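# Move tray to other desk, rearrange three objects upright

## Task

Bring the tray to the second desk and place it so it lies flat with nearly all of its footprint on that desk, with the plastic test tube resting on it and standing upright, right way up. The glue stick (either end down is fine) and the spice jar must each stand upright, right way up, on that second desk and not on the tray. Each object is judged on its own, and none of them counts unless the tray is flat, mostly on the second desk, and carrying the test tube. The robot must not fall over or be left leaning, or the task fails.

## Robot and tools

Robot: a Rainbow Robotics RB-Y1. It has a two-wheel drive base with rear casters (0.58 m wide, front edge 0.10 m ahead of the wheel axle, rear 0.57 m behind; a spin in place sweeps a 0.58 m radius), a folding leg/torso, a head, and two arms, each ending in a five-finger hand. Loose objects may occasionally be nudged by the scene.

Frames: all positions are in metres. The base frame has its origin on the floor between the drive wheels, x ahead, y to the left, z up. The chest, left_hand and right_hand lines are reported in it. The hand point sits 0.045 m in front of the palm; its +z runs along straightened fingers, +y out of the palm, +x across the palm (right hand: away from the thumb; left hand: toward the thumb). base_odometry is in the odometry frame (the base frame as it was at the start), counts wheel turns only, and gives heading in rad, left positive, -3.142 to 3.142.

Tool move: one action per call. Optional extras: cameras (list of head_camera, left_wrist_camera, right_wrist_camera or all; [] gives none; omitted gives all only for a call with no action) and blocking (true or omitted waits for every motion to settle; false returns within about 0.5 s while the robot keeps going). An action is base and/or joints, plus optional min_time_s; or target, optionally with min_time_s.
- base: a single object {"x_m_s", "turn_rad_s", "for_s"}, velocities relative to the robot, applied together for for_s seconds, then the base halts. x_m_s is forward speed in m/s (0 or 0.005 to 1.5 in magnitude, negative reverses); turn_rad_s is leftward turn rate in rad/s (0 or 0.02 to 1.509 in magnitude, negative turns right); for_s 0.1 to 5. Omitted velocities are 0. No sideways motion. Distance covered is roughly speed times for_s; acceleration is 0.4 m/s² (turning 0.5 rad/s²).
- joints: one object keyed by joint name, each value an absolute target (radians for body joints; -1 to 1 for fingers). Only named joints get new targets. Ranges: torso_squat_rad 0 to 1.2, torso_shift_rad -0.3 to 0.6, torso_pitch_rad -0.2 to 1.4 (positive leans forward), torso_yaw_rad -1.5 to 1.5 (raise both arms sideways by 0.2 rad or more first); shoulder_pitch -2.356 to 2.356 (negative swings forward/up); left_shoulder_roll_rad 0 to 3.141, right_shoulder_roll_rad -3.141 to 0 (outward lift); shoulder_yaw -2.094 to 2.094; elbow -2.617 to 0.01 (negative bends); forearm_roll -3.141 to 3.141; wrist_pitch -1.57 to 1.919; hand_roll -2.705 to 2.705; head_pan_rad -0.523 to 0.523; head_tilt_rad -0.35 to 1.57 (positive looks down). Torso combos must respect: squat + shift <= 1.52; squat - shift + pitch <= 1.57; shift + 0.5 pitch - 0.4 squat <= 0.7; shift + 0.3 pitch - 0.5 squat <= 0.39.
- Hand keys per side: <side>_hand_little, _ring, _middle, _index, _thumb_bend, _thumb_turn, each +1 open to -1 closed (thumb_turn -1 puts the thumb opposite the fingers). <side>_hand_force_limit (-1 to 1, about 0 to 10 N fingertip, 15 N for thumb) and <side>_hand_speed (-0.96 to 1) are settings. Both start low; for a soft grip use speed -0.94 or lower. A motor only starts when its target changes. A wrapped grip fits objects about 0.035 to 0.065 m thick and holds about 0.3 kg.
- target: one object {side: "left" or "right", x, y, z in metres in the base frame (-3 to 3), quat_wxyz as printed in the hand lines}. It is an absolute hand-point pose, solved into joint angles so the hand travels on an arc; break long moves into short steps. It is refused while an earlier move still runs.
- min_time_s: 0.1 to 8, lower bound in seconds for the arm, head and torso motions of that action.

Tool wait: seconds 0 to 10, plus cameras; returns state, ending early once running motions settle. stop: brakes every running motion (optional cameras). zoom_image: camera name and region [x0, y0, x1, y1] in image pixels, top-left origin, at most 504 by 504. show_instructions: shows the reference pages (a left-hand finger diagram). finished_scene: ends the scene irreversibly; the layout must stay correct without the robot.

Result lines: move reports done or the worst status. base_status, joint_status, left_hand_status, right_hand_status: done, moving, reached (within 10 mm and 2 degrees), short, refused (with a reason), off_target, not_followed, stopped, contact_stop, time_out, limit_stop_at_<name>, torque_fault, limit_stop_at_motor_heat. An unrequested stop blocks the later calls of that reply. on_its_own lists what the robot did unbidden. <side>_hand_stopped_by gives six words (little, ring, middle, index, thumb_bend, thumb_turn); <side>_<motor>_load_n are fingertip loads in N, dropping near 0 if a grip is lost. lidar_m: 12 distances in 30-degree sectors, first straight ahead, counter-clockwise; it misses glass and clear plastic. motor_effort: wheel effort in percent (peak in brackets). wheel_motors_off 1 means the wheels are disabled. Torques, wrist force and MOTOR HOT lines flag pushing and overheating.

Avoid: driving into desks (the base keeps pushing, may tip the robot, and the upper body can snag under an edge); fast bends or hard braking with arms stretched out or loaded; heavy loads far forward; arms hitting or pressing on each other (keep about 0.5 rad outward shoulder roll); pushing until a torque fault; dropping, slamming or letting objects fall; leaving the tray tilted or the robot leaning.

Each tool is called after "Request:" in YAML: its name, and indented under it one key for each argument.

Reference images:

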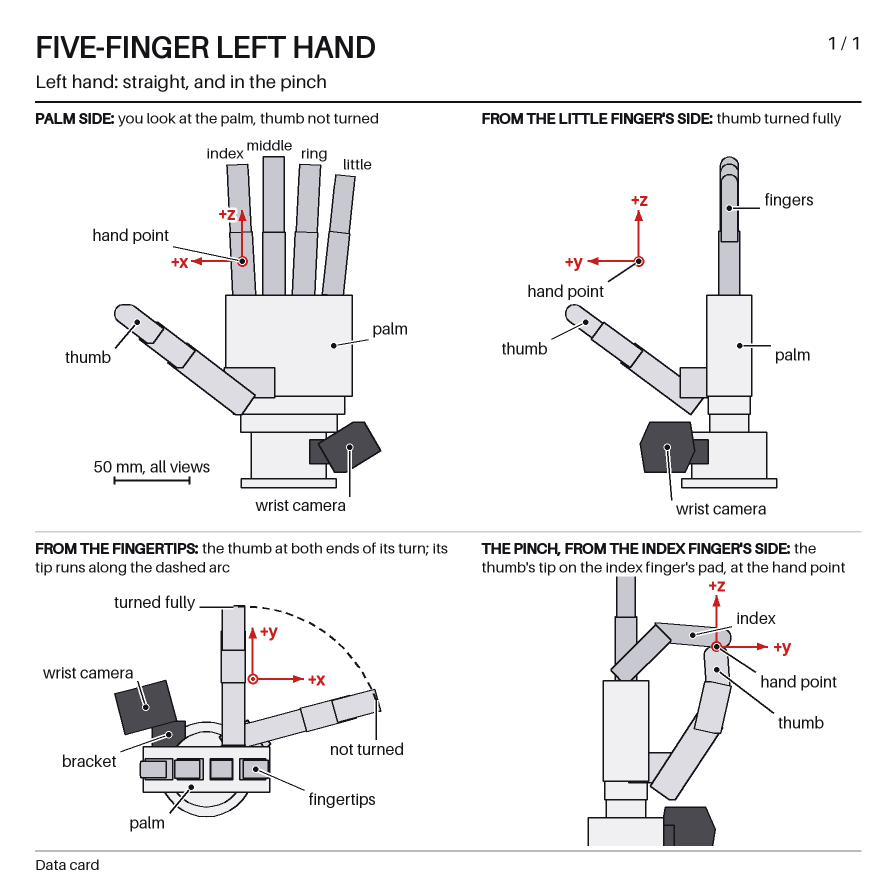

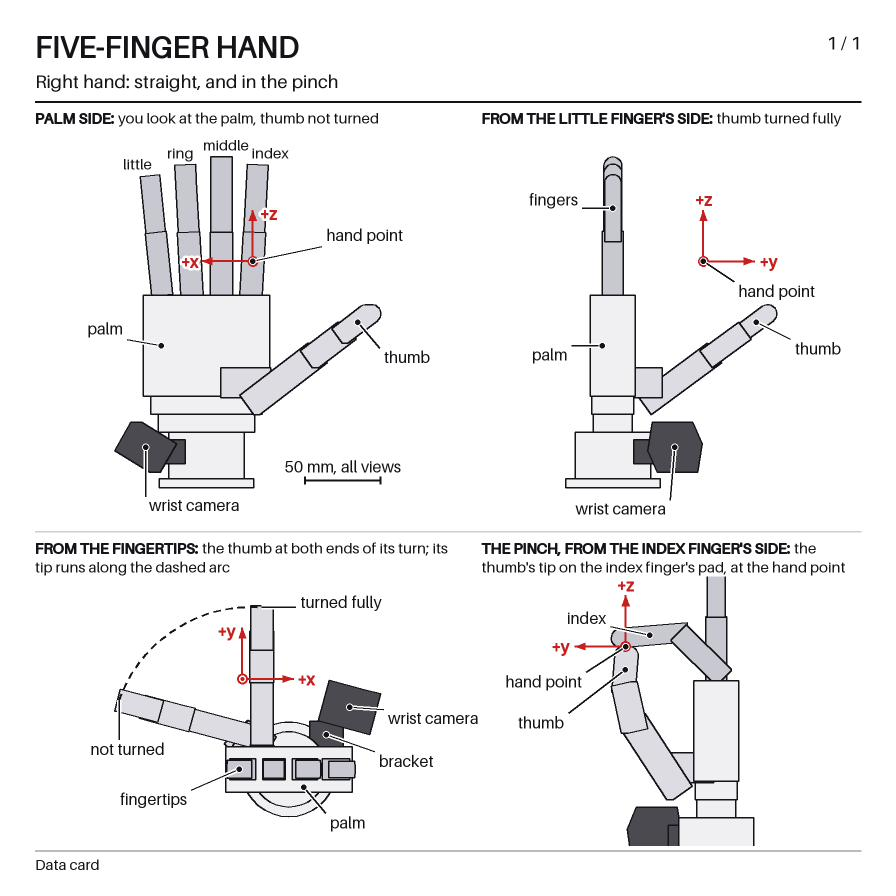

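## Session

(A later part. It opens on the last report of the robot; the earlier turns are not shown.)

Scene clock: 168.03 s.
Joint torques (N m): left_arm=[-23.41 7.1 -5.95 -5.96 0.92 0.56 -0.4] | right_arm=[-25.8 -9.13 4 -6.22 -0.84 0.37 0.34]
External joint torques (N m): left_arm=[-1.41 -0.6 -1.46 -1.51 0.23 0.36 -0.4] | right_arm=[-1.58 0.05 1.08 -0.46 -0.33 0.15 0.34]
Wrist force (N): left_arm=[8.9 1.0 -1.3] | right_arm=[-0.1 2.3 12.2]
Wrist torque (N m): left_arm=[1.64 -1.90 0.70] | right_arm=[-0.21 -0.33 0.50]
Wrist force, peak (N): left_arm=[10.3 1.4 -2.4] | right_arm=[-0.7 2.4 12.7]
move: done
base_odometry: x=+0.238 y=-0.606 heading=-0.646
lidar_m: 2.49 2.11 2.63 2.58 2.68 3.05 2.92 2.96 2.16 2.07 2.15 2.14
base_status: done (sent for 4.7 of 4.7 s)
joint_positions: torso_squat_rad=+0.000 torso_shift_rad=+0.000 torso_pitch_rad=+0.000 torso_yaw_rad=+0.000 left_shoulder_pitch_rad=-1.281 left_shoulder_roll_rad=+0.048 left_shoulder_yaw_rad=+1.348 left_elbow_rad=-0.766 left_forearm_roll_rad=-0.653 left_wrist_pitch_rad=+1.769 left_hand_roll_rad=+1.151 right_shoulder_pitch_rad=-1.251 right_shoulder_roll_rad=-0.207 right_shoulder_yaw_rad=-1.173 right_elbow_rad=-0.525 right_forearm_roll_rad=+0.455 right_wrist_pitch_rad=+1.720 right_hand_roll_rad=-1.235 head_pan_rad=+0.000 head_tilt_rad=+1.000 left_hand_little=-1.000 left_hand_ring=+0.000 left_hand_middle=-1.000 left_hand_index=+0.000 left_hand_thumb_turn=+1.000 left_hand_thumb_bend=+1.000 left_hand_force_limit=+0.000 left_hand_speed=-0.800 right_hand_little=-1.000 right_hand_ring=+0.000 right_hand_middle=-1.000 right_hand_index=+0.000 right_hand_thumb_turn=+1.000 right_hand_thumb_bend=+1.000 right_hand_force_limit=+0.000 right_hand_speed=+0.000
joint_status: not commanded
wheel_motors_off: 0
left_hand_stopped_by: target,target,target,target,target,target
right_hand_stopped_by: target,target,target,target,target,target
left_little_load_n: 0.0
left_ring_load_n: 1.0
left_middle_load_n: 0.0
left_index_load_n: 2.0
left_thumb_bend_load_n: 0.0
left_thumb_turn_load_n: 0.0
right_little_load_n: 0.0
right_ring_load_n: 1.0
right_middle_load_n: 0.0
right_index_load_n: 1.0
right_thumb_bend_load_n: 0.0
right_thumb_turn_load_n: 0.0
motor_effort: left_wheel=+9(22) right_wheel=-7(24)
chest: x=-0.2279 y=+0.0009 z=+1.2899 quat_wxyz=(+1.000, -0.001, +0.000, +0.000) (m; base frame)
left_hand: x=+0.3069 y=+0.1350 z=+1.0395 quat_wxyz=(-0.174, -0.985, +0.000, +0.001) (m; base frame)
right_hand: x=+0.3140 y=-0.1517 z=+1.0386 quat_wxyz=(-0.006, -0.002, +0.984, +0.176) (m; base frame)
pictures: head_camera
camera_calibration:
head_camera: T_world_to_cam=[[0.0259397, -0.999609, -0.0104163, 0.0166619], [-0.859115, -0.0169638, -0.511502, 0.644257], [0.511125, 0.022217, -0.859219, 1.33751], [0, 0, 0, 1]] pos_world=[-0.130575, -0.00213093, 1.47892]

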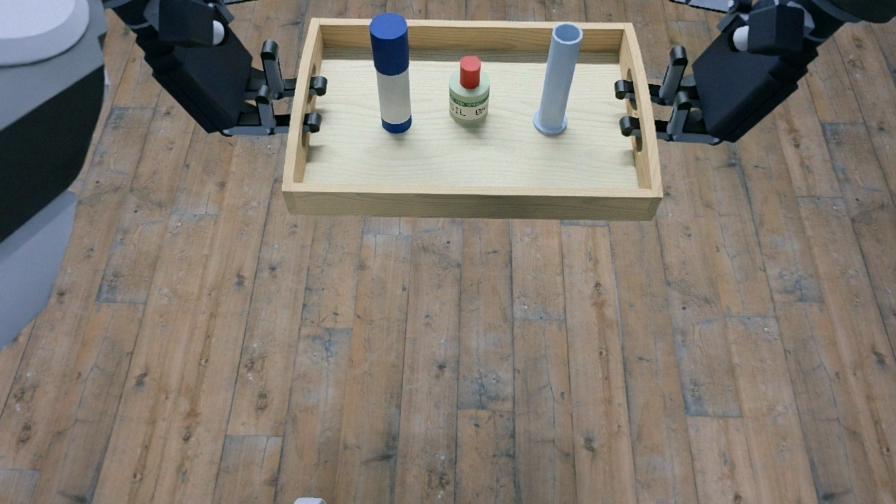

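Request:
move:
  base: {"turn_rad_s":0.7,"for_s":4.4}
  joints: {"head_tilt_rad":0.6}
  cameras: ["head_camera"]

Scene clock: 174.30 s.
Joint torques (N m): left_arm=[-23.34 7.02 -6.11 -6.04 0.87 0.69 -0.5] | right_arm=[-25.59 -9.05 4.08 -6.16 -0.9 0.37 0.32]
External joint torques (N m): left_arm=[-1.34 -0.68 -1.62 -1.59 0.18 0.49 -0.5] | right_arm=[-1.37 0.12 1.15 -0.4 -0.4 0.15 0.32]
Wrist force (N): left_arm=[9.1 0.6 -0.9] | right_arm=[-0.3 2.3 12.6]
Wrist torque (N m): left_arm=[1.60 -1.92 0.70] | right_arm=[-0.20 -0.31 0.51]
Wrist force, peak (N): left_arm=[10.3 1.9 -2.0] | right_arm=[-0.5 2.5 12.7]
move: done
base_odometry: x=+0.238 y=-0.605 heading=+2.433
lidar_m: 2.93 3.21 2.21 2.09 2.13 2.67 2.16 2.11 2.70 2.56 2.62 3.39
base_status: done (sent for 4.4 of 4.4 s)
joint_positions: torso_squat_rad=+0.000 torso_shift_rad=+0.000 torso_pitch_rad=+0.000 torso_yaw_rad=+0.000 left_shoulder_pitch_rad=-1.281 left_shoulder_roll_rad=+0.048 left_shoulder_yaw_rad=+1.348 left_elbow_rad=-0.766 left_forearm_roll_rad=-0.653 left_wrist_pitch_rad=+1.769 left_hand_roll_rad=+1.151 right_shoulder_pitch_rad=-1.251 right_shoulder_roll_rad=-0.207 right_shoulder_yaw_rad=-1.173 right_elbow_rad=-0.525 right_forearm_roll_rad=+0.455 right_wrist_pitch_rad=+1.720 right_hand_roll_rad=-1.235 head_pan_rad=+0.000 head_tilt_rad=+0.600 left_hand_little=-1.000 left_hand_ring=+0.000 left_hand_middle=-1.000 left_hand_index=+0.000 left_hand_thumb_turn=+1.000 left_hand_thumb_bend=+1.000 left_hand_force_limit=+0.000 left_hand_speed=-0.800 right_hand_little=-1.000 right_hand_ring=+0.000 right_hand_middle=-1.000 right_hand_index=+0.000 right_hand_thumb_turn=+1.000 right_hand_thumb_bend=+1.000 right_hand_force_limit=+0.000 right_hand_speed=+0.000
joint_status: all done
wheel_motors_off: 0
left_hand_stopped_by: target,target,target,target,target,target
right_hand_stopped_by: target,target,target,target,target,target
left_little_load_n: 0.0
left_ring_load_n: 1.0
left_middle_load_n: 0.0
left_index_load_n: 1.5
left_thumb_bend_load_n: 0.0
left_thumb_turn_load_n: 0.0
right_little_load_n: 0.0
right_ring_load_n: 1.0
right_middle_load_n: 0.0
right_index_load_n: 1.0
right_thumb_bend_load_n: 0.0
right_thumb_turn_load_n: 0.0
motor_effort: left_wheel=+2(43) right_wheel=+11(37)
chest: x=-0.2279 y=+0.0009 z=+1.2899 quat_wxyz=(+1.000, -0.001, +0.000, +0.000) (m; base frame)
left_hand: x=+0.3069 y=+0.1350 z=+1.0395 quat_wxyz=(-0.174, -0.985, +0.000, +0.001) (m; base frame)
right_hand: x=+0.3140 y=-0.1518 z=+1.0386 quat_wxyz=(-0.006, -0.002, +0.984, +0.176) (m; base frame)
pictures: head_camera
camera_calibration:
head_camera: T_world_to_cam=[[0.0283489, -0.999598, 0.000700198, 0.000660235], [-0.592156, -0.0173581, -0.805637, 1.1375], [0.805325, 0.0224243, -0.59241, 1.00055], [0, 0, 0, 1]] pos_world=[-0.13221, -0.00203188, 1.50915]

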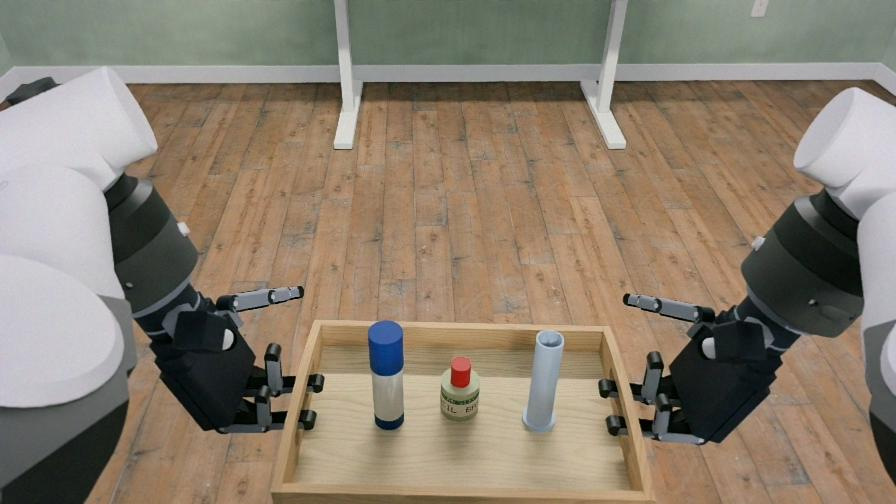

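Request:
move:
  base: {"turn_rad_s":0.1,"for_s":0.32}

Request:
move:
  base: {"x_m_s":0.4,"for_s":5}
  cameras: ["head_camera"]

Scene clock: 176.20 s.
Joint torques (N m): left_arm=[-23.31 7.36 -6.32 -5.83 0.87 0.73 -0.34] | right_arm=[-25.82 -9.13 4.31 -6.14 -0.9 0.4 0.33]
External joint torques (N m): left_arm=[-1.31 -0.34 -1.83 -1.38 0.18 0.52 -0.34] | right_arm=[-1.6 0.04 1.38 -0.38 -0.39 0.18 0.33]
Wrist force (N): left_arm=[9.5 1.3 -1.1] | right_arm=[-0.4 2.4 12.5]
Wrist torque (N m): left_arm=[1.70 -2.02 0.71] | right_arm=[-0.18 -0.30 0.49]
Wrist force, peak (N): left_arm=[10.2 0.7 -1.1] | right_arm=[0.0 2.4 12.8]
move: done
base_odometry: x=+0.238 y=-0.606 heading=+2.466
lidar_m: 2.92 3.07 2.18 2.09 2.14 2.17 2.16 2.11 2.67 2.56 2.63 3.03
base_status: done (sent for 0.33 of 0.33 s)
joint_positions: torso_squat_rad=+0.000 torso_shift_rad=+0.000 torso_pitch_rad=+0.000 torso_yaw_rad=+0.000 left_shoulder_pitch_rad=-1.281 left_shoulder_roll_rad=+0.048 left_shoulder_yaw_rad=+1.348 left_elbow_rad=-0.766 left_forearm_roll_rad=-0.653 left_wrist_pitch_rad=+1.769 left_hand_roll_rad=+1.151 right_shoulder_pitch_rad=-1.251 right_shoulder_roll_rad=-0.207 right_shoulder_yaw_rad=-1.173 right_elbow_rad=-0.525 right_forearm_roll_rad=+0.455 right_wrist_pitch_rad=+1.720 right_hand_roll_rad=-1.235 head_pan_rad=+0.000 head_tilt_rad=+0.600 left_hand_little=-1.000 left_hand_ring=+0.000 left_hand_middle=-1.000 left_hand_index=+0.000 left_hand_thumb_turn=+1.000 left_hand_thumb_bend=+1.000 left_hand_force_limit=+0.000 left_hand_speed=-0.800 right_hand_little=-1.000 right_hand_ring=+0.000 right_hand_middle=-1.000 right_hand_index=+0.000 right_hand_thumb_turn=+1.000 right_hand_thumb_bend=+1.000 right_hand_force_limit=+0.000 right_hand_speed=+0.000
joint_status: not commanded
wheel_motors_off: 0
left_hand_stopped_by: target,target,target,target,target,target
right_hand_stopped_by: target,target,target,target,target,target
left_little_load_n: 0.0
left_ring_load_n: 1.5
left_middle_load_n: 0.0
left_index_load_n: 1.5
left_thumb_bend_load_n: 0.0
left_thumb_turn_load_n: 0.0
right_little_load_n: 0.0
right_ring_load_n: 1.0
right_middle_load_n: 0.0
right_index_load_n: 1.0
right_thumb_bend_load_n: 0.0
right_thumb_turn_load_n: 0.0
motor_effort: left_wheel=+1(18) right_wheel=+13(28)
chest: x=-0.2279 y=+0.0009 z=+1.2899 quat_wxyz=(+1.000, -0.001, +0.000, +0.000) (m; base frame)
left_hand: x=+0.3069 y=+0.1350 z=+1.0395 quat_wxyz=(-0.174, -0.985, +0.000, +0.001) (m; base frame)
right_hand: x=+0.3140 y=-0.1517 z=+1.0386 quat_wxyz=(-0.006, -0.002, +0.984, +0.176) (m; base frame)
pictures: none

Scene clock: 182.57 s.
Joint torques (N m): left_arm=[-23.06 6.85 -5.52 -5.79 0.93 0.64 -0.46] | right_arm=[-25.55 -9.27 3.93 -6.23 -1 0.55 0.32]
External joint torques (N m): left_arm=[-1.06 -0.84 -1.02 -1.34 0.24 0.43 -0.46] | right_arm=[-1.33 -0.09 1 -0.47 -0.5 0.34 0.32]
Wrist force (N): left_arm=[9.3 1.3 -2.3] | right_arm=[-0.4 2.7 11.0]
Wrist torque (N m): left_arm=[1.59 -1.98 0.74] | right_arm=[-0.19 -0.28 0.47]
Wrist force, peak (N): left_arm=[10.2 1.8 -2.6] | right_arm=[0.0 2.2 13.1]
move: done
base_odometry: x=-1.324 y=+0.644 heading=+2.466
lidar_m: 1.37 1.00 1.86 2.18 2.23 2.95 4.04 3.65 2.60 2.47 2.04 1.21
base_status: done (sent for 5 of 5 s)
joint_positions: torso_squat_rad=+0.000 torso_shift_rad=+0.000 torso_pitch_rad=+0.000 torso_yaw_rad=+0.000 left_shoulder_pitch_rad=-1.281 left_shoulder_roll_rad=+0.048 left_shoulder_yaw_rad=+1.348 left_elbow_rad=-0.766 left_forearm_roll_rad=-0.653 left_wrist_pitch_rad=+1.769 left_hand_roll_rad=+1.151 right_shoulder_pitch_rad=-1.252 right_shoulder_roll_rad=-0.207 right_shoulder_yaw_rad=-1.173 right_elbow_rad=-0.525 right_forearm_roll_rad=+0.455 right_wrist_pitch_rad=+1.720 right_hand_roll_rad=-1.235 head_pan_rad=+0.000 head_tilt_rad=+0.600 left_hand_little=-1.000 left_hand_ring=+0.000 left_hand_middle=-1.000 left_hand_index=+0.000 left_hand_thumb_turn=+1.000 left_hand_thumb_bend=+1.000 left_hand_force_limit=+0.000 left_hand_speed=-0.800 right_hand_little=-1.000 right_hand_ring=+0.000 right_hand_middle=-1.000 right_hand_index=+0.000 right_hand_thumb_turn=+1.000 right_hand_thumb_bend=+1.000 right_hand_force_limit=+0.000 right_hand_speed=+0.000
joint_status: not commanded
wheel_motors_off: 0
left_hand_stopped_by: target,target,target,target,target,target
right_hand_stopped_by: target,target,target,target,target,target
left_little_load_n: 0.0
left_ring_load_n: 1.0
left_middle_load_n: 0.0
left_index_load_n: 2.0
left_thumb_bend_load_n: 0.0
left_thumb_turn_load_n: 0.0
right_little_load_n: 0.0
right_ring_load_n: 1.0
right_middle_load_n: 0.0
right_index_load_n: 1.5
right_thumb_bend_load_n: 0.0
right_thumb_turn_load_n: 0.0
motor_effort: left_wheel=+2(31) right_wheel=-2(33)
chest: x=-0.2278 y=+0.0009 z=+1.2899 quat_wxyz=(+1.000, -0.001, +0.000, +0.000) (m; base frame)
left_hand: x=+0.3070 y=+0.1350 z=+1.0394 quat_wxyz=(-0.174, -0.985, +0.000, +0.001) (m; base frame)
right_hand: x=+0.3141 y=-0.1518 z=+1.0386 quat_wxyz=(-0.006, -0.002, +0.984, +0.176) (m; base frame)
pictures: head_camera
camera_calibration:
head_camera: T_world_to_cam=[[0.0283497, -0.999598, 0.000695626, 0.000664377], [-0.592333, -0.0173597, -0.805506, 1.13734], [0.805195, 0.0224238, -0.592587, 1.00072], [0, 0, 0, 1]] pos_world=[-0.132109, -0.00203188, 1.50915]

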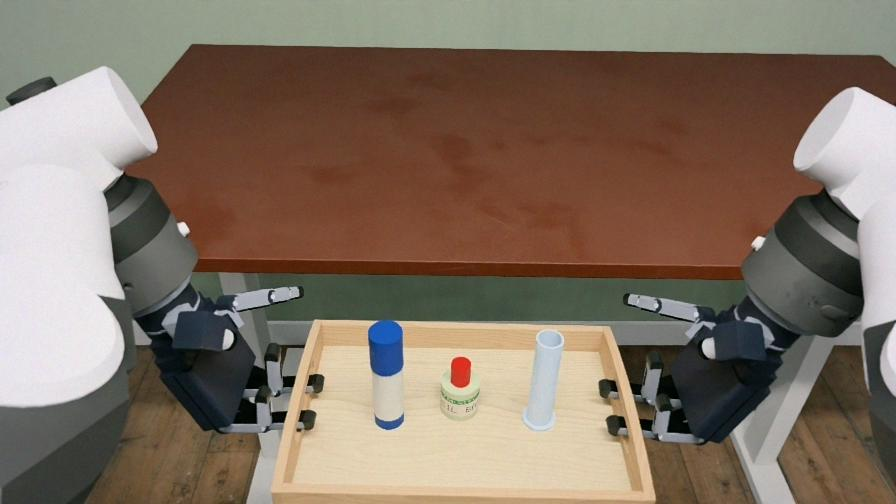

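Request:
zoom_image:
  camera: "head_camera"
  region: [400, 220, 500, 320]

Request:
move:
  base: {"x_m_s":0.15,"for_s":1.0}
  cameras: ["head_camera"]

Request:
zoom_image:
  camera: "head_camera"
  region: [400, 270, 500, 370]

Scaled by 5.040 from the camera's 896x504 image, which has a finer 1280x720 frame.

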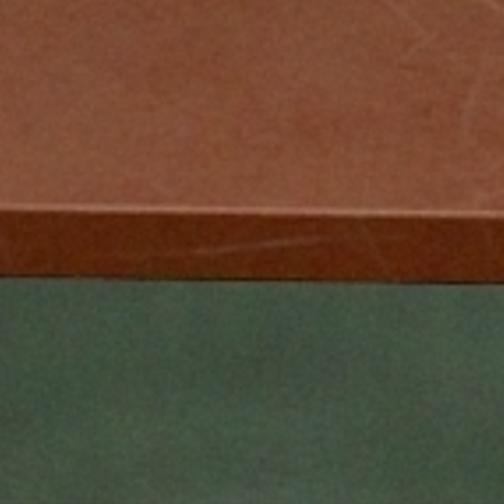

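Scene clock: 185.50 s.
Joint torques (N m): left_arm=[-23.04 7.12 -6.19 -5.79 0.78 0.79 -0.34] | right_arm=[-25.64 -9.16 3.98 -5.87 -0.88 0.58 0.3]
External joint torques (N m): left_arm=[-1.04 -0.58 -1.7 -1.34 0.09 0.59 -0.34] | right_arm=[-1.42 0.02 1.05 -0.11 -0.38 0.36 0.3]
Wrist force (N): left_arm=[9.1 1.7 -0.8] | right_arm=[-0.1 2.4 11.8]
Wrist torque (N m): left_arm=[1.74 -1.90 0.68] | right_arm=[-0.19 -0.33 0.52]
Wrist force, peak (N): left_arm=[10.5 1.2 -2.0] | right_arm=[-0.9 2.2 12.8]
move: done
base_odometry: x=-1.441 y=+0.738 heading=+2.467
lidar_m: 1.22 0.86 1.67 2.18 2.24 2.97 4.19 3.65 2.60 2.47 1.11 1.10
base_status: done (sent for 1 of 1 s)
joint_positions: torso_squat_rad=+0.000 torso_shift_rad=+0.000 torso_pitch_rad=+0.000 torso_yaw_rad=+0.000 left_shoulder_pitch_rad=-1.281 left_shoulder_roll_rad=+0.048 left_shoulder_yaw_rad=+1.348 left_elbow_rad=-0.766 left_forearm_roll_rad=-0.653 left_wrist_pitch_rad=+1.769 left_hand_roll_rad=+1.151 right_shoulder_pitch_rad=-1.252 right_shoulder_roll_rad=-0.207 right_shoulder_yaw_rad=-1.173 right_elbow_rad=-0.525 right_forearm_roll_rad=+0.455 right_wrist_pitch_rad=+1.720 right_hand_roll_rad=-1.235 head_pan_rad=+0.000 head_tilt_rad=+0.600 left_hand_little=-1.000 left_hand_ring=+0.000 left_hand_middle=-1.000 left_hand_index=+0.000 left_hand_thumb_turn=+1.000 left_hand_thumb_bend=+1.000 left_hand_force_limit=+0.000 left_hand_speed=-0.800 right_hand_little=-1.000 right_hand_ring=+0.000 right_hand_middle=-1.000 right_hand_index=+0.000 right_hand_thumb_turn=+1.000 right_hand_thumb_bend=+1.000 right_hand_force_limit=+0.000 right_hand_speed=+0.000
joint_status: not commanded
wheel_motors_off: 0
left_hand_stopped_by: target,target,target,target,target,target
right_hand_stopped_by: target,target,target,target,target,target
left_little_load_n: 0.0
left_ring_load_n: 1.0
left_middle_load_n: 0.0
left_index_load_n: 2.0
left_thumb_bend_load_n: 0.0
left_thumb_turn_load_n: 0.0
right_little_load_n: 0.0
right_ring_load_n: 1.0
right_middle_load_n: 0.0
right_index_load_n: 1.0
right_thumb_bend_load_n: 0.0
right_thumb_turn_load_n: 0.0
motor_effort: left_wheel=+4(24) right_wheel=-3(16)
chest: x=-0.2279 y=+0.0009 z=+1.2899 quat_wxyz=(+1.000, -0.001, +0.000, +0.000) (m; base frame)
left_hand: x=+0.3070 y=+0.1350 z=+1.0395 quat_wxyz=(-0.174, -0.985, +0.000, +0.001) (m; base frame)
right_hand: x=+0.3141 y=-0.1517 z=+1.0386 quat_wxyz=(-0.006, -0.002, +0.984, +0.176) (m; base frame)
pictures: head_camera
camera_calibration:
head_camera: T_world_to_cam=[[0.0283482, -0.999598, 0.000698259, 0.000660228], [-0.59222, -0.0173579, -0.805589, 1.13748], [0.805278, 0.0224235, -0.592474, 1.00056], [0, 0, 0, 1]] pos_world=[-0.132109, -0.00203188, 1.50915]

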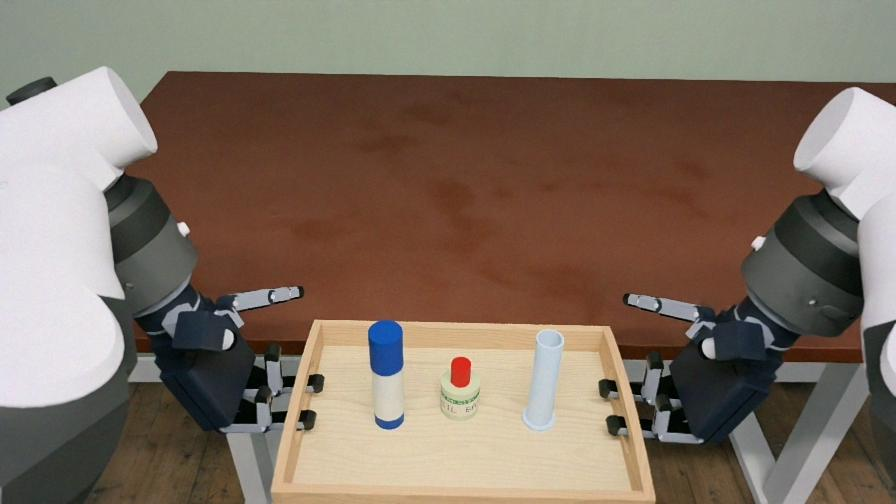

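Scaled by 5.040 from the camera's 896x504 image, which has a finer 1280x720 frame.

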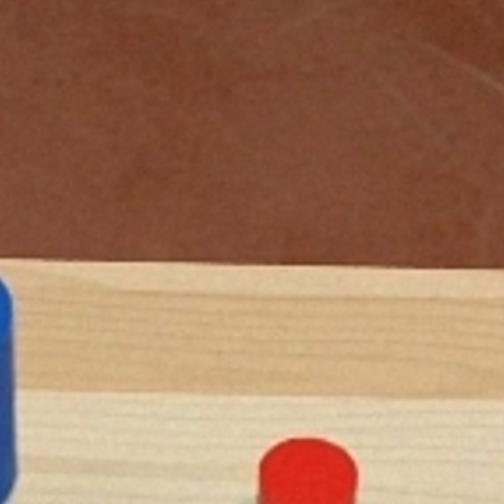

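Request:
zoom_image:
  camera: "head_camera"
  region: [230, 300, 310, 380]

Request:
zoom_image:
  camera: "head_camera"
  region: [610, 310, 690, 390]

Scaled by 6.300 from the camera's 896x504 image, which has a finer 1280x720 frame.

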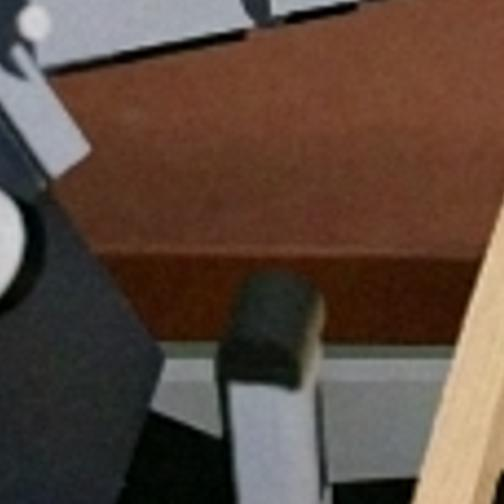

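Scaled by 6.300 from the camera's 896x504 image, which has a finer 1280x720 frame.

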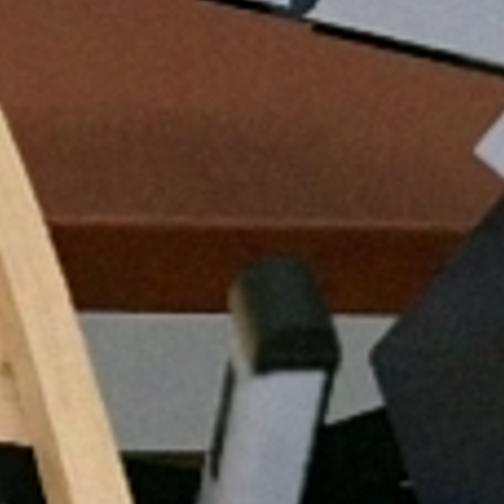

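Request:
move:
  target: {"side":"right","x":0.314,"y":-0.152,"z":1.050,"quat_wxyz":[0,0,0.9848,0.1736]}
  min_time_s: 1.5

Request:
move:
  target: {"side":"left","x":0.307,"y":0.135,"z":1.051,"quat_wxyz":[0.1736,0.9848,0,0]}
  min_time_s: 1.5

Request:
move:
  base: {"x_m_s":0.15,"for_s":2.0}
  joints: {"head_tilt_rad":1.0}
  cameras: ["all"]

Scene clock: 188.70 s.
Joint torques (N m): left_arm=[-22.77 7.59 -5.97 -5.96 0.84 0.69 -0.31] | right_arm=[-26.93 -8.19 4.6 -6.5 -0.8 0.68 0.3]
External joint torques (N m): left_arm=[-0.77 -0.11 -1.47 -1.51 0.15 0.49 -0.31] | right_arm=[-2.74 0.91 1.26 -0.71 -0.3 0.46 0.3]
Wrist force (N): left_arm=[9.2 0.2 -1.1] | right_arm=[-0.5 2.1 12.4]
Wrist torque (N m): left_arm=[1.58 -1.95 0.72] | right_arm=[-0.17 -0.30 0.49]
Wrist force, peak (N): left_arm=[9.8 3.4 -1.8] | right_arm=[-0.4 4.2 13.3]
move: done
base_odometry: x=-1.441 y=+0.738 heading=+2.467
lidar_m: 1.22 0.87 1.67 2.18 2.24 2.97 4.19 3.65 2.59 2.47 1.11 1.10
base_status: not commanded
joint_positions: torso_squat_rad=+0.000 torso_shift_rad=+0.000 torso_pitch_rad=+0.000 torso_yaw_rad=+0.000 left_shoulder_pitch_rad=-1.281 left_shoulder_roll_rad=+0.048 left_shoulder_yaw_rad=+1.348 left_elbow_rad=-0.766 left_forearm_roll_rad=-0.653 left_wrist_pitch_rad=+1.769 left_hand_roll_rad=+1.151 right_shoulder_pitch_rad=-1.256 right_shoulder_roll_rad=-0.182 right_shoulder_yaw_rad=-1.168 right_elbow_rad=-0.598 right_forearm_roll_rad=+0.460 right_wrist_pitch_rad=+1.769 right_hand_roll_rad=-1.226 head_pan_rad=+0.000 head_tilt_rad=+0.600 left_hand_little=-1.000 left_hand_ring=+0.000 left_hand_middle=-1.000 left_hand_index=+0.000 left_hand_thumb_turn=+1.000 left_hand_thumb_bend=+1.000 left_hand_force_limit=+0.000 left_hand_speed=-0.800 right_hand_little=-1.000 right_hand_ring=+0.000 right_hand_middle=-1.000 right_hand_index=+0.000 right_hand_thumb_turn=+1.000 right_hand_thumb_bend=+1.000 right_hand_force_limit=+0.000 right_hand_speed=+0.000
joint_status: all done
wheel_motors_off: 0
left_hand_stopped_by: target,target,target,target,target,target
right_hand_stopped_by: target,target,target,target,target,target
left_little_load_n: 0.0
left_ring_load_n: 1.0
left_middle_load_n: 0.0
left_index_load_n: 1.5
left_thumb_bend_load_n: 0.0
left_thumb_turn_load_n: 0.0
right_little_load_n: 0.0
right_ring_load_n: 0.5
right_middle_load_n: 0.0
right_index_load_n: 1.5
right_thumb_bend_load_n: 0.0
right_thumb_turn_load_n: 0.0
motor_effort: left_wheel=+3(4) right_wheel=-3(3)
chest: x=-0.2279 y=+0.0009 z=+1.2899 quat_wxyz=(+1.000, -0.001, +0.000, +0.000) (m; base frame)
left_hand: x=+0.3070 y=+0.1349 z=+1.0395 quat_wxyz=(-0.174, -0.985, +0.000, +0.001) (m; base frame)
right_hand: x=+0.3139 y=-0.1519 z=+1.0496 quat_wxyz=(-0.004, -0.001, +0.985, +0.175) (m; base frame)
right_hand_status: reached (checked arc, planned for 1.5 s): 0 mm and 0.5 deg off.
pictures: none

Scene clock: 190.53 s.
Joint torques (N m): left_arm=[-24.21 6.37 -6.22 -6.29 0.85 0.77 -0.31] | right_arm=[-26.92 -8.64 4.7 -6.43 -0.91 0.6 0.39]
External joint torques (N m): left_arm=[-2.18 -1.34 -1.58 -1.83 0.16 0.57 -0.31] | right_arm=[-2.73 0.45 1.37 -0.64 -0.41 0.38 0.39]
Wrist force (N): left_arm=[9.0 1.4 -2.3] | right_arm=[-0.4 2.8 11.4]
Wrist torque (N m): left_arm=[1.71 -1.95 0.73] | right_arm=[-0.17 -0.30 0.50]
Wrist force, peak (N): left_arm=[9.6 3.0 -1.8] | right_arm=[-0.4 3.8 13.0]
move: done
base_odometry: x=-1.441 y=+0.738 heading=+2.467
lidar_m: 1.22 0.87 1.67 2.19 2.24 2.97 4.18 3.65 2.59 2.47 1.12 1.09
base_status: not commanded
joint_positions: torso_squat_rad=+0.000 torso_shift_rad=+0.000 torso_pitch_rad=+0.000 torso_yaw_rad=+0.000 left_shoulder_pitch_rad=-1.296 left_shoulder_roll_rad=+0.044 left_shoulder_yaw_rad=+1.344 left_elbow_rad=-0.792 left_forearm_roll_rad=-0.657 left_wrist_pitch_rad=+1.799 left_hand_roll_rad=+1.149 right_shoulder_pitch_rad=-1.256 right_shoulder_roll_rad=-0.182 right_shoulder_yaw_rad=-1.168 right_elbow_rad=-0.598 right_forearm_roll_rad=+0.460 right_wrist_pitch_rad=+1.769 right_hand_roll_rad=-1.226 head_pan_rad=+0.000 head_tilt_rad=+0.600 left_hand_little=-1.000 left_hand_ring=+0.000 left_hand_middle=-1.000 left_hand_index=+0.000 left_hand_thumb_turn=+1.000 left_hand_thumb_bend=+1.000 left_hand_force_limit=+0.000 left_hand_speed=-0.800 right_hand_little=-1.000 right_hand_ring=+0.000 right_hand_middle=-1.000 right_hand_index=+0.000 right_hand_thumb_turn=+1.000 right_hand_thumb_bend=+1.000 right_hand_force_limit=+0.000 right_hand_speed=+0.000
joint_status: all done
wheel_motors_off: 0
left_hand_stopped_by: target,target,target,target,target,target
right_hand_stopped_by: target,target,target,target,target,target
left_little_load_n: 0.0
left_ring_load_n: 1.5
left_middle_load_n: 0.0
left_index_load_n: 1.5
left_thumb_bend_load_n: 0.0
left_thumb_turn_load_n: 0.0
right_little_load_n: 0.0
right_ring_load_n: 0.5
right_middle_load_n: 0.0
right_index_load_n: 1.5
right_thumb_bend_load_n: 0.0
right_thumb_turn_load_n: 0.0
motor_effort: left_wheel=+3(4) right_wheel=-3(3)
chest: x=-0.2279 y=+0.0009 z=+1.2899 quat_wxyz=(+1.000, -0.001, +0.000, +0.000) (m; base frame)
left_hand: x=+0.3069 y=+0.1350 z=+1.0504 quat_wxyz=(-0.174, -0.985, +0.000, +0.001) (m; base frame)
left_hand_status: reached (checked arc, planned for 1.5 s): 1 mm and 0.1 deg off.
right_hand: x=+0.3139 y=-0.1518 z=+1.0496 quat_wxyz=(-0.004, -0.001, +0.985, +0.175) (m; base frame)
pictures: none

Scene clock: 193.50 s.
Joint torques (N m): left_arm=[-23.48 6.8 -6.39 -5.83 0.91 0.76 -0.42] | right_arm=[-25.88 -8.78 4.62 -6.09 -0.9 0.57 0.31]
External joint torques (N m): left_arm=[-1.45 -0.92 -1.75 -1.37 0.22 0.56 -0.42] | right_arm=[-1.69 0.32 1.28 -0.3 -0.41 0.35 0.31]
Wrist force (N): left_arm=[9.7 1.4 -3.0] | right_arm=[-0.6 2.8 10.8]
Wrist torque (N m): left_arm=[1.71 -2.06 0.76] | right_arm=[-0.14 -0.26 0.48]
Wrist force, peak (N): left_arm=[10.1 1.8 -2.1] | right_arm=[-0.6 2.2 12.7]
move: done
base_odometry: x=-1.675 y=+0.926 heading=+2.467
lidar_m: 0.93 0.62 0.65 2.20 2.26 2.98 4.49 3.65 2.58 2.45 0.91 0.97
base_status: done (sent for 2 of 2 s)
joint_positions: torso_squat_rad=+0.000 torso_shift_rad=+0.000 torso_pitch_rad=+0.000 torso_yaw_rad=+0.000 left_shoulder_pitch_rad=-1.296 left_shoulder_roll_rad=+0.044 left_shoulder_yaw_rad=+1.344 left_elbow_rad=-0.792 left_forearm_roll_rad=-0.658 left_wrist_pitch_rad=+1.799 left_hand_roll_rad=+1.149 right_shoulder_pitch_rad=-1.256 right_shoulder_roll_rad=-0.182 right_shoulder_yaw_rad=-1.168 right_elbow_rad=-0.598 right_forearm_roll_rad=+0.460 right_wrist_pitch_rad=+1.769 right_hand_roll_rad=-1.226 head_pan_rad=+0.000 head_tilt_rad=+1.000 left_hand_little=-1.000 left_hand_ring=+0.000 left_hand_middle=-1.000 left_hand_index=+0.000 left_hand_thumb_turn=+1.000 left_hand_thumb_bend=+1.000 left_hand_force_limit=+0.000 left_hand_speed=-0.800 right_hand_little=-1.000 right_hand_ring=+0.000 right_hand_middle=-1.000 right_hand_index=+0.000 right_hand_thumb_turn=+1.000 right_hand_thumb_bend=+1.000 right_hand_force_limit=+0.000 right_hand_speed=+0.000
joint_status: all done
wheel_motors_off: 0
left_hand_stopped_by: target,target,target,target,target,target
right_hand_stopped_by: target,target,target,target,target,target
left_little_load_n: 0.0
left_ring_load_n: 1.5
left_middle_load_n: 0.0
left_index_load_n: 1.5
left_thumb_bend_load_n: 0.0
left_thumb_turn_load_n: 0.0
right_little_load_n: 0.0
right_ring_load_n: 0.5
right_middle_load_n: 0.0
right_index_load_n: 1.5
right_thumb_bend_load_n: -0.5
right_thumb_turn_load_n: 0.0
motor_effort: left_wheel=+3(24) right_wheel=-3(16)
chest: x=-0.2279 y=+0.0009 z=+1.2899 quat_wxyz=(+1.000, -0.001, +0.000, +0.000) (m; base frame)
left_hand: x=+0.3070 y=+0.1350 z=+1.0505 quat_wxyz=(-0.174, -0.985, +0.000, +0.001) (m; base frame)
right_hand: x=+0.3139 y=-0.1518 z=+1.0497 quat_wxyz=(-0.004, -0.001, +0.985, +0.175) (m; base frame)
pictures: head_camera, left_wrist_camera, right_wrist_camera
camera_calibration:
head_camera: T_world_to_cam=[[0.0258878, -0.999611, -0.0103333, 0.0165303], [-0.85916, -0.0169636, -0.511426, 0.644225], [0.511052, 0.0221177, -0.859265, 1.33752], [0, 0, 0, 1]] pos_world=[-0.130475, -0.00213043, 1.47892]
left_wrist_camera: T_world_to_cam=[[0.249377, 0.919892, -0.30267, 0.116306], [0.813756, -0.0296195, 0.580452, -0.856696], [0.524988, -0.391051, -0.755954, 0.80069], [0, 0, 0, 1]] pos_world=[0.247784, 0.180747, 1.13776]
right_wrist_camera: T_world_to_cam=[[-0.254806, 0.90281, 0.346423, -0.149203], [0.822806, 0.0142194, 0.568145, -0.862081], [0.508001, 0.429805, -0.74646, 0.807749], [0, 0, 0, 1]] pos_world=[0.26097, -0.200215, 1.14443]

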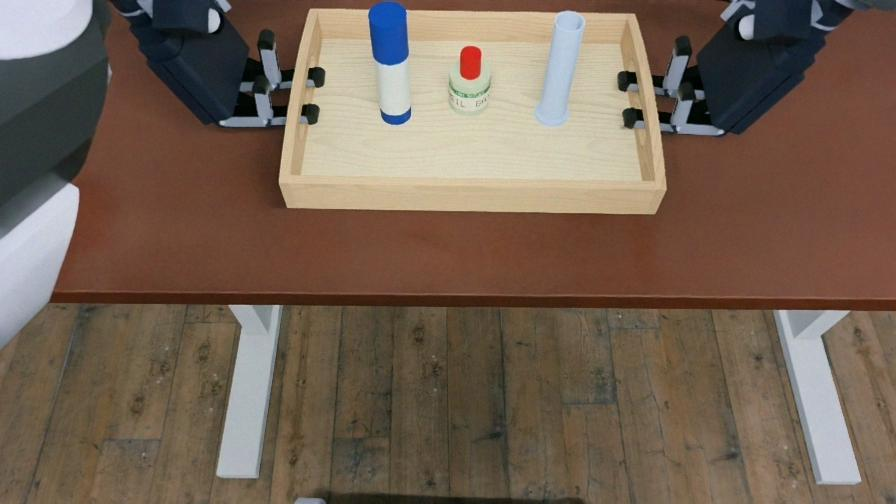

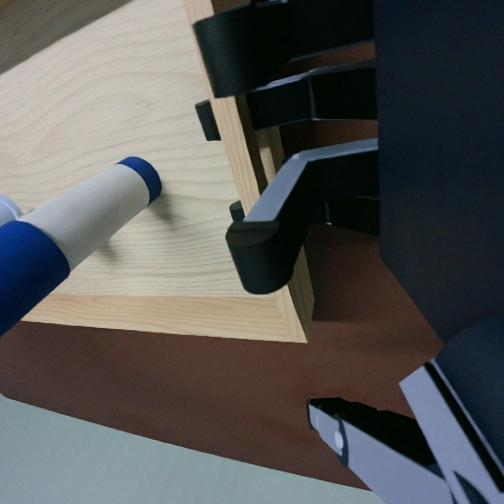

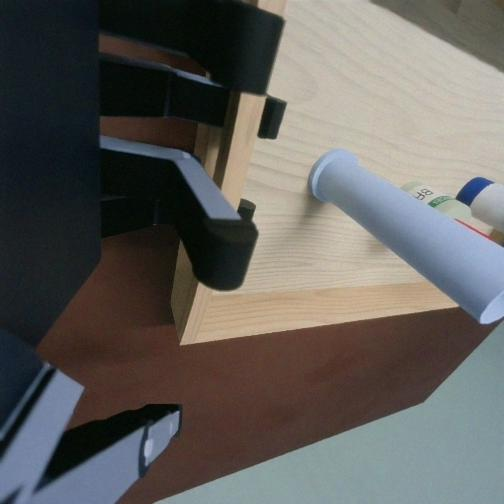

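Request:
move:
  base: {"x_m_s":0.08,"for_s":0.6}

Request:
move:
  target: {"side":"right","x":0.314,"y":-0.152,"z":1.040,"quat_wxyz":[0,0,0.9848,0.1736]}
  min_time_s: 1.5

Request:
move:
  target: {"side":"left","x":0.307,"y":0.135,"z":1.034,"quat_wxyz":[0.1736,0.9848,0,0]}
  min_time_s: 1.8

Request:
move:
  target: {"side":"right","x":0.314,"y":-0.152,"z":1.025,"quat_wxyz":[0,0,0.9848,0.1736]}
  min_time_s: 1.8

Request:
move:
  target: {"side":"left","x":0.307,"y":0.135,"z":1.022,"quat_wxyz":[0.1736,0.9848,0,0]}
  min_time_s: 1.5
  cameras: ["all"]

Scene clock: 195.50 s.
Joint torques (N m): left_arm=[-23.04 7.01 -5.93 -6.08 0.96 0.66 -0.39] | right_arm=[-25.83 -8.7 4.54 -5.99 -0.95 0.56 0.31]
External joint torques (N m): left_arm=[-1.01 -0.71 -1.29 -1.63 0.27 0.46 -0.39] | right_arm=[-1.64 0.39 1.21 -0.2 -0.45 0.34 0.3]
Wrist force (N): left_arm=[9.5 0.9 -1.8] | right_arm=[-0.5 2.5 11.5]
Wrist torque (N m): left_arm=[1.63 -1.99 0.77] | right_arm=[-0.14 -0.27 0.49]
Wrist force, peak (N): left_arm=[10.0 1.7 -2.3] | right_arm=[-0.1 2.0 12.8]
move: done
base_odometry: x=-1.712 y=+0.956 heading=+2.467
lidar_m: 0.87 0.60 0.59 2.20 2.26 2.99 4.53 3.64 2.58 2.45 0.88 0.92
base_status: done (sent for 0.6 of 0.6 s)
joint_positions: torso_squat_rad=+0.000 torso_shift_rad=+0.000 torso_pitch_rad=+0.000 torso_yaw_rad=+0.000 left_shoulder_pitch_rad=-1.296 left_shoulder_roll_rad=+0.044 left_shoulder_yaw_rad=+1.344 left_elbow_rad=-0.792 left_forearm_roll_rad=-0.658 left_wrist_pitch_rad=+1.799 left_hand_roll_rad=+1.149 right_shoulder_pitch_rad=-1.256 right_shoulder_roll_rad=-0.182 right_shoulder_yaw_rad=-1.168 right_elbow_rad=-0.599 right_forearm_roll_rad=+0.460 right_wrist_pitch_rad=+1.769 right_hand_roll_rad=-1.226 head_pan_rad=+0.000 head_tilt_rad=+1.000 left_hand_little=-1.000 left_hand_ring=+0.000 left_hand_middle=-1.000 left_hand_index=+0.000 left_hand_thumb_turn=+1.000 left_hand_thumb_bend=+1.000 left_hand_force_limit=+0.000 left_hand_speed=-0.800 right_hand_little=-1.000 right_hand_ring=+0.000 right_hand_middle=-1.000 right_hand_index=+0.000 right_hand_thumb_turn=+1.000 right_hand_thumb_bend=+1.000 right_hand_force_limit=+0.000 right_hand_speed=+0.000
joint_status: not commanded
wheel_motors_off: 0
left_hand_stopped_by: target,target,target,target,target,target
right_hand_stopped_by: target,target,target,target,target,target
left_little_load_n: 0.0
left_ring_load_n: 1.0
left_middle_load_n: 0.5
left_index_load_n: 1.5
left_thumb_bend_load_n: -0.5
left_thumb_turn_load_n: 0.0
right_little_load_n: 0.0
right_ring_load_n: 0.5
right_middle_load_n: 0.0
right_index_load_n: 1.5
right_thumb_bend_load_n: 0.0
right_thumb_turn_load_n: 0.0
motor_effort: left_wheel=+4(23) right_wheel=-3(15)
chest: x=-0.2279 y=+0.0009 z=+1.2899 quat_wxyz=(+1.000, -0.001, +0.000, +0.000) (m; base frame)
left_hand: x=+0.3070 y=+0.1350 z=+1.0505 quat_wxyz=(-0.174, -0.985, +0.000, +0.001) (m; base frame)
right_hand: x=+0.3139 y=-0.1518 z=+1.0497 quat_wxyz=(-0.004, -0.001, +0.985, +0.175) (m; base frame)
pictures: none

Scene clock: 197.33 s.
Joint torques (N m): left_arm=[-22.88 7.22 -5.73 -5.92 1.04 0.8 -0.42] | right_arm=[-23.05 -8.4 1.49 -6.81 -1.04 0.11 0.31]
External joint torques (N m): left_arm=[-0.86 -0.5 -1.09 -1.47 0.35 0.6 -0.42] | right_arm=[1.01 0.6 -1.93 -1.01 -0.54 -0.1 0.31]
Wrist force (N): left_arm=[9.6 1.8 -0.8] | right_arm=[-0.3 3.5 12.9]
Wrist torque (N m): left_arm=[1.67 -1.98 0.70] | right_arm=[-0.15 -0.26 0.52]
Wrist force, peak (N): left_arm=[9.8 2.9 -1.9] | right_arm=[-0.4 3.9 13.2]
move: done
base_odometry: x=-1.712 y=+0.956 heading=+2.467
lidar_m: 0.87 0.60 0.59 2.20 2.25 2.99 4.53 3.64 2.58 2.45 0.88 0.93
base_status: not commanded
joint_positions: torso_squat_rad=+0.000 torso_shift_rad=+0.000 torso_pitch_rad=+0.000 torso_yaw_rad=+0.000 left_shoulder_pitch_rad=-1.296 left_shoulder_roll_rad=+0.044 left_shoulder_yaw_rad=+1.344 left_elbow_rad=-0.792 left_forearm_roll_rad=-0.658 left_wrist_pitch_rad=+1.799 left_hand_roll_rad=+1.149 right_shoulder_pitch_rad=-1.237 right_shoulder_roll_rad=-0.168 right_shoulder_yaw_rad=-1.168 right_elbow_rad=-0.615 right_forearm_roll_rad=+0.459 right_wrist_pitch_rad=+1.751 right_hand_roll_rad=-1.218 head_pan_rad=+0.000 head_tilt_rad=+1.000 left_hand_little=-1.000 left_hand_ring=+0.000 left_hand_middle=-1.000 left_hand_index=+0.000 left_hand_thumb_turn=+1.000 left_hand_thumb_bend=+1.000 left_hand_force_limit=+0.000 left_hand_speed=-0.800 right_hand_little=-1.000 right_hand_ring=+0.000 right_hand_middle=-1.000 right_hand_index=+0.000 right_hand_thumb_turn=+1.000 right_hand_thumb_bend=+1.000 right_hand_force_limit=+0.000 right_hand_speed=+0.000
joint_status: all done
wheel_motors_off: 0
left_hand_stopped_by: target,target,target,target,target,target
right_hand_stopped_by: target,target,target,target,target,target
left_little_load_n: 0.0
left_ring_load_n: 2.0
left_middle_load_n: 0.0
left_index_load_n: 1.0
left_thumb_bend_load_n: 0.0
left_thumb_turn_load_n: 0.0
right_little_load_n: 0.0
right_ring_load_n: 0.5
right_middle_load_n: 0.0
right_index_load_n: 2.0
right_thumb_bend_load_n: 0.0
right_thumb_turn_load_n: 0.0
motor_effort: left_wheel=+3(4) right_wheel=-3(4)
chest: x=-0.2279 y=+0.0009 z=+1.2899 quat_wxyz=(+1.000, -0.001, +0.000, +0.000) (m; base frame)
left_hand: x=+0.3070 y=+0.1349 z=+1.0505 quat_wxyz=(-0.174, -0.985, +0.000, +0.001) (m; base frame)
right_hand: x=+0.3138 y=-0.1521 z=+1.0402 quat_wxyz=(+0.000, +0.000, +0.985, +0.173) (m; base frame)
right_hand_status: reached (checked arc, planned for 1.5 s): 0 mm and 0.1 deg off.
pictures: none

Scene clock: 199.47 s.
Joint torques (N m): left_arm=[-21.88 6.69 -3.52 -4.46 0.77 0.36 -0.41] | right_arm=[-23.34 -9.09 1.61 -6.68 -0.84 0.23 0.23]
External joint torques (N m): left_arm=[0.05 -0.96 1.01 -0.01 0.08 0.16 -0.41] | right_arm=[0.73 -0.08 -1.81 -0.88 -0.34 0.02 0.23]
Wrist force (N): left_arm=[9.1 1.5 -1.0] | right_arm=[-0.2 3.1 12.9]
Wrist torque (N m): left_arm=[1.66 -1.89 0.69] | right_arm=[-0.17 -0.27 0.51]
Wrist force, peak (N): left_arm=[9.9 3.5 -1.3] | right_arm=[-0.2 4.4 13.4]
move: done
base_odometry: x=-1.712 y=+0.956 heading=+2.467
lidar_m: 0.88 0.60 0.59 2.20 2.26 2.99 4.53 3.64 2.58 2.46 0.88 0.92
base_status: not commanded
joint_positions: torso_squat_rad=+0.000 torso_shift_rad=+0.000 torso_pitch_rad=+0.000 torso_yaw_rad=+0.000 left_shoulder_pitch_rad=-1.271 left_shoulder_roll_rad=+0.042 left_shoulder_yaw_rad=+1.349 left_elbow_rad=-0.772 left_forearm_roll_rad=-0.651 left_wrist_pitch_rad=+1.760 left_hand_roll_rad=+1.146 right_shoulder_pitch_rad=-1.237 right_shoulder_roll_rad=-0.168 right_shoulder_yaw_rad=-1.168 right_elbow_rad=-0.615 right_forearm_roll_rad=+0.459 right_wrist_pitch_rad=+1.751 right_hand_roll_rad=-1.218 head_pan_rad=+0.000 head_tilt_rad=+1.000 left_hand_little=-1.000 left_hand_ring=+0.000 left_hand_middle=-1.000 left_hand_index=+0.000 left_hand_thumb_turn=+1.000 left_hand_thumb_bend=+1.000 left_hand_force_limit=+0.000 left_hand_speed=-0.800 right_hand_little=-1.000 right_hand_ring=+0.000 right_hand_middle=-1.000 right_hand_index=+0.000 right_hand_thumb_turn=+1.000 right_hand_thumb_bend=+1.000 right_hand_force_limit=+0.000 right_hand_speed=+0.000
joint_status: all done
wheel_motors_off: 0
left_hand_stopped_by: target,target,target,target,target,target
right_hand_stopped_by: target,target,target,target,target,target
left_little_load_n: 0.0
left_ring_load_n: 1.5
left_middle_load_n: 0.0
left_index_load_n: 1.0
left_thumb_bend_load_n: 0.0
left_thumb_turn_load_n: 0.0
right_little_load_n: 0.0
right_ring_load_n: 0.5
right_middle_load_n: 0.0
right_index_load_n: 2.5
right_thumb_bend_load_n: 0.0
right_thumb_turn_load_n: 0.0
motor_effort: left_wheel=+3(5) right_wheel=-3(4)
chest: x=-0.2279 y=+0.0009 z=+1.2899 quat_wxyz=(+1.000, -0.001, +0.000, +0.000) (m; base frame)
left_hand: x=+0.3063 y=+0.1352 z=+1.0344 quat_wxyz=(-0.173, -0.985, +0.000, +0.000) (m; base frame)
left_hand_status: reached (checked arc, planned for 1.8 s): 1 mm and 0.1 deg off.
right_hand: x=+0.3138 y=-0.1520 z=+1.0402 quat_wxyz=(+0.000, +0.000, +0.985, +0.173) (m; base frame)
pictures: none

Scene clock: 201.60 s.
Joint torques (N m): left_arm=[-21.76 6.84 -3.82 -4.46 0.77 0.33 -0.39] | right_arm=[-23.08 -10.43 1.36 -4.99 -1.16 0.22 0.39]
External joint torques (N m): left_arm=[0.17 -0.81 0.7 0 0.08 0.13 -0.39] | right_arm=[0.88 -1.45 -1.9 0.8 -0.66 0.01 0.38]
Wrist force (N): left_arm=[9.4 1.1 -1.0] | right_arm=[-0.5 3.0 12.9]
Wrist torque (N m): left_arm=[1.60 -1.93 0.74] | right_arm=[-0.18 -0.24 0.51]
Wrist force, peak (N): left_arm=[10.2 1.8 -0.8] | right_arm=[-0.1 3.7 13.0]
move: done
base_odometry: x=-1.712 y=+0.956 heading=+2.467
lidar_m: 0.88 0.60 0.59 2.20 2.25 2.99 4.53 3.64 2.58 2.46 0.89 0.92
base_status: not commanded
joint_positions: torso_squat_rad=+0.000 torso_shift_rad=+0.000 torso_pitch_rad=+0.000 torso_yaw_rad=+0.000 left_shoulder_pitch_rad=-1.271 left_shoulder_roll_rad=+0.042 left_shoulder_yaw_rad=+1.349 left_elbow_rad=-0.772 left_forearm_roll_rad=-0.651 left_wrist_pitch_rad=+1.760 left_hand_roll_rad=+1.146 right_shoulder_pitch_rad=-1.217 right_shoulder_roll_rad=-0.170 right_shoulder_yaw_rad=-1.173 right_elbow_rad=-0.586 right_forearm_roll_rad=+0.454 right_wrist_pitch_rad=+1.709 right_hand_roll_rad=-1.217 head_pan_rad=+0.000 head_tilt_rad=+1.000 left_hand_little=-1.000 left_hand_ring=+0.000 left_hand_middle=-1.000 left_hand_index=+0.000 left_hand_thumb_turn=+1.000 left_hand_thumb_bend=+1.000 left_hand_force_limit=+0.000 left_hand_speed=-0.800 right_hand_little=-1.000 right_hand_ring=+0.000 right_hand_middle=-1.000 right_hand_index=+0.000 right_hand_thumb_turn=+1.000 right_hand_thumb_bend=+1.000 right_hand_force_limit=+0.000 right_hand_speed=+0.000
joint_status: all done
wheel_motors_off: 0
left_hand_stopped_by: target,target,target,target,target,target
right_hand_stopped_by: target,target,target,target,target,target
left_little_load_n: 0.0
left_ring_load_n: 2.0
left_middle_load_n: 0.0
left_index_load_n: 1.0
left_thumb_bend_load_n: 0.0
left_thumb_turn_load_n: 0.0
right_little_load_n: 0.0
right_ring_load_n: 0.0
right_middle_load_n: 0.0
right_index_load_n: 2.0
right_thumb_bend_load_n: -0.5
right_thumb_turn_load_n: 0.0
motor_effort: left_wheel=+3(4) right_wheel=-4(4)
chest: x=-0.2279 y=+0.0009 z=+1.2899 quat_wxyz=(+1.000, -0.001, +0.000, +0.000) (m; base frame)
left_hand: x=+0.3063 y=+0.1352 z=+1.0344 quat_wxyz=(-0.173, -0.985, +0.000, +0.000) (m; base frame)
right_hand: x=+0.3133 y=-0.1518 z=+1.0255 quat_wxyz=(+0.001, +0.000, +0.985, +0.173) (m; base frame)
right_hand_status: reached (checked arc, planned for 1.8 s): 1 mm and 0.1 deg off.
pictures: none

Scene clock: 203.43 s.
Joint torques (N m): left_arm=[-22.25 9.68 -3.72 -4.47 1.06 0.37 0.28] | right_arm=[-23.27 -10 1.16 -5.19 -1 0.31 0.27]
External joint torques (N m): left_arm=[-0.35 2.06 0.6 -0.04 0.36 0.17 0.28] | right_arm=[0.7 -1.03 -2.1 0.6 -0.5 0.11 0.27]
Wrist force (N): left_arm=[9.3 2.3 -0.8] | right_arm=[-0.2 3.8 12.4]
Wrist torque (N m): left_arm=[1.64 -1.93 0.80] | right_arm=[-0.15 -0.28 0.55]
Wrist force, peak (N): left_arm=[9.9 1.6 -2.5] | right_arm=[-0.4 3.6 13.1]
move: done
base_odometry: x=-1.712 y=+0.956 heading=+2.467
lidar_m: 0.87 0.60 0.59 2.20 2.26 2.99 4.53 3.64 2.58 2.46 0.88 0.93
base_status: not commanded
joint_positions: torso_squat_rad=+0.000 torso_shift_rad=+0.000 torso_pitch_rad=+0.000 torso_yaw_rad=+0.000 left_shoulder_pitch_rad=-1.255 left_shoulder_roll_rad=+0.048 left_shoulder_yaw_rad=+1.354 left_elbow_rad=-0.738 left_forearm_roll_rad=-0.646 left_wrist_pitch_rad=+1.723 left_hand_roll_rad=+1.149 right_shoulder_pitch_rad=-1.217 right_shoulder_roll_rad=-0.170 right_shoulder_yaw_rad=-1.173 right_elbow_rad=-0.586 right_forearm_roll_rad=+0.454 right_wrist_pitch_rad=+1.709 right_hand_roll_rad=-1.217 head_pan_rad=+0.000 head_tilt_rad=+1.000 left_hand_little=-1.000 left_hand_ring=+0.000 left_hand_middle=-1.000 left_hand_index=+0.000 left_hand_thumb_turn=+1.000 left_hand_thumb_bend=+1.000 left_hand_force_limit=+0.000 left_hand_speed=-0.800 right_hand_little=-1.000 right_hand_ring=+0.000 right_hand_middle=-1.000 right_hand_index=+0.000 right_hand_thumb_turn=+1.000 right_hand_thumb_bend=+1.000 right_hand_force_limit=+0.000 right_hand_speed=+0.000
joint_status: all done
wheel_motors_off: 0
left_hand_stopped_by: target,target,target,target,target,target
right_hand_stopped_by: target,target,target,target,target,target
left_little_load_n: 0.0
left_ring_load_n: 2.0
left_middle_load_n: 0.0
left_index_load_n: 1.0
left_thumb_bend_load_n: -0.5
left_thumb_turn_load_n: 0.0
right_little_load_n: 0.0
right_ring_load_n: 0.0
right_middle_load_n: 0.0
right_index_load_n: 2.5
right_thumb_bend_load_n: 0.0
right_thumb_turn_load_n: 0.0
motor_effort: left_wheel=+4(4) right_wheel=-4(4)
chest: x=-0.2279 y=+0.0009 z=+1.2899 quat_wxyz=(+1.000, -0.001, +0.000, +0.000) (m; base frame)
left_hand: x=+0.3063 y=+0.1347 z=+1.0222 quat_wxyz=(-0.173, -0.985, +0.000, -0.001) (m; base frame)
left_hand_status: reached (checked arc, planned for 1.5 s): 1 mm and 0.1 deg off.
right_hand: x=+0.3134 y=-0.1519 z=+1.0255 quat_wxyz=(+0.001, +0.000, +0.985, +0.173) (m; base frame)
pictures: head_camera, left_wrist_camera, right_wrist_camera
camera_calibration:
head_camera: T_world_to_cam=[[0.0258878, -0.999611, -0.0103333, 0.0165303], [-0.85916, -0.0169636, -0.511426, 0.644225], [0.511052, 0.0221177, -0.859265, 1.33752], [0, 0, 0, 1]] pos_world=[-0.130475, -0.00213043, 1.47892]
left_wrist_camera: T_world_to_cam=[[0.249514, 0.920351, -0.30116, 0.106508], [0.812404, -0.0296939, 0.582339, -0.841235], [0.527013, -0.389966, -0.755105, 0.77789], [0, 0, 0, 1]] pos_world=[0.246888, 0.180346, 1.10935]
right_wrist_camera: T_world_to_cam=[[-0.25314, 0.90555, 0.34044, -0.134895], [0.817644, 0.0121725, 0.575595, -0.854168], [0.517086, 0.424065, -0.743499, 0.783286], [0, 0, 0, 1]] pos_world=[0.259232, -0.199613, 1.11995]

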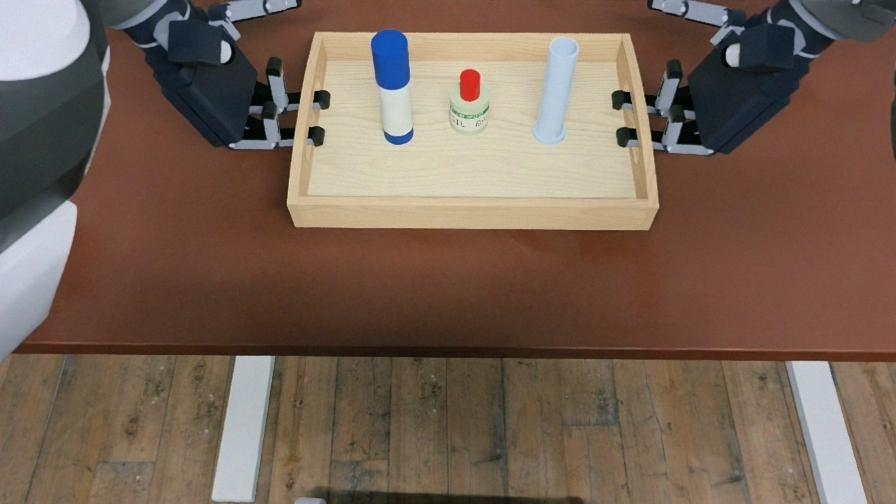

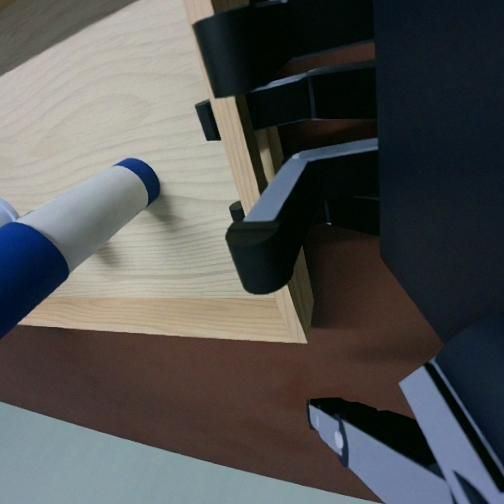

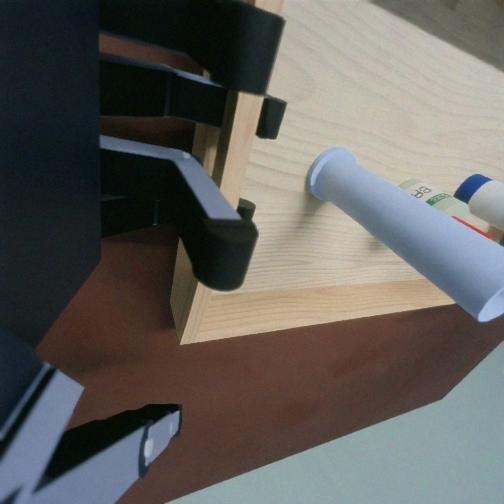

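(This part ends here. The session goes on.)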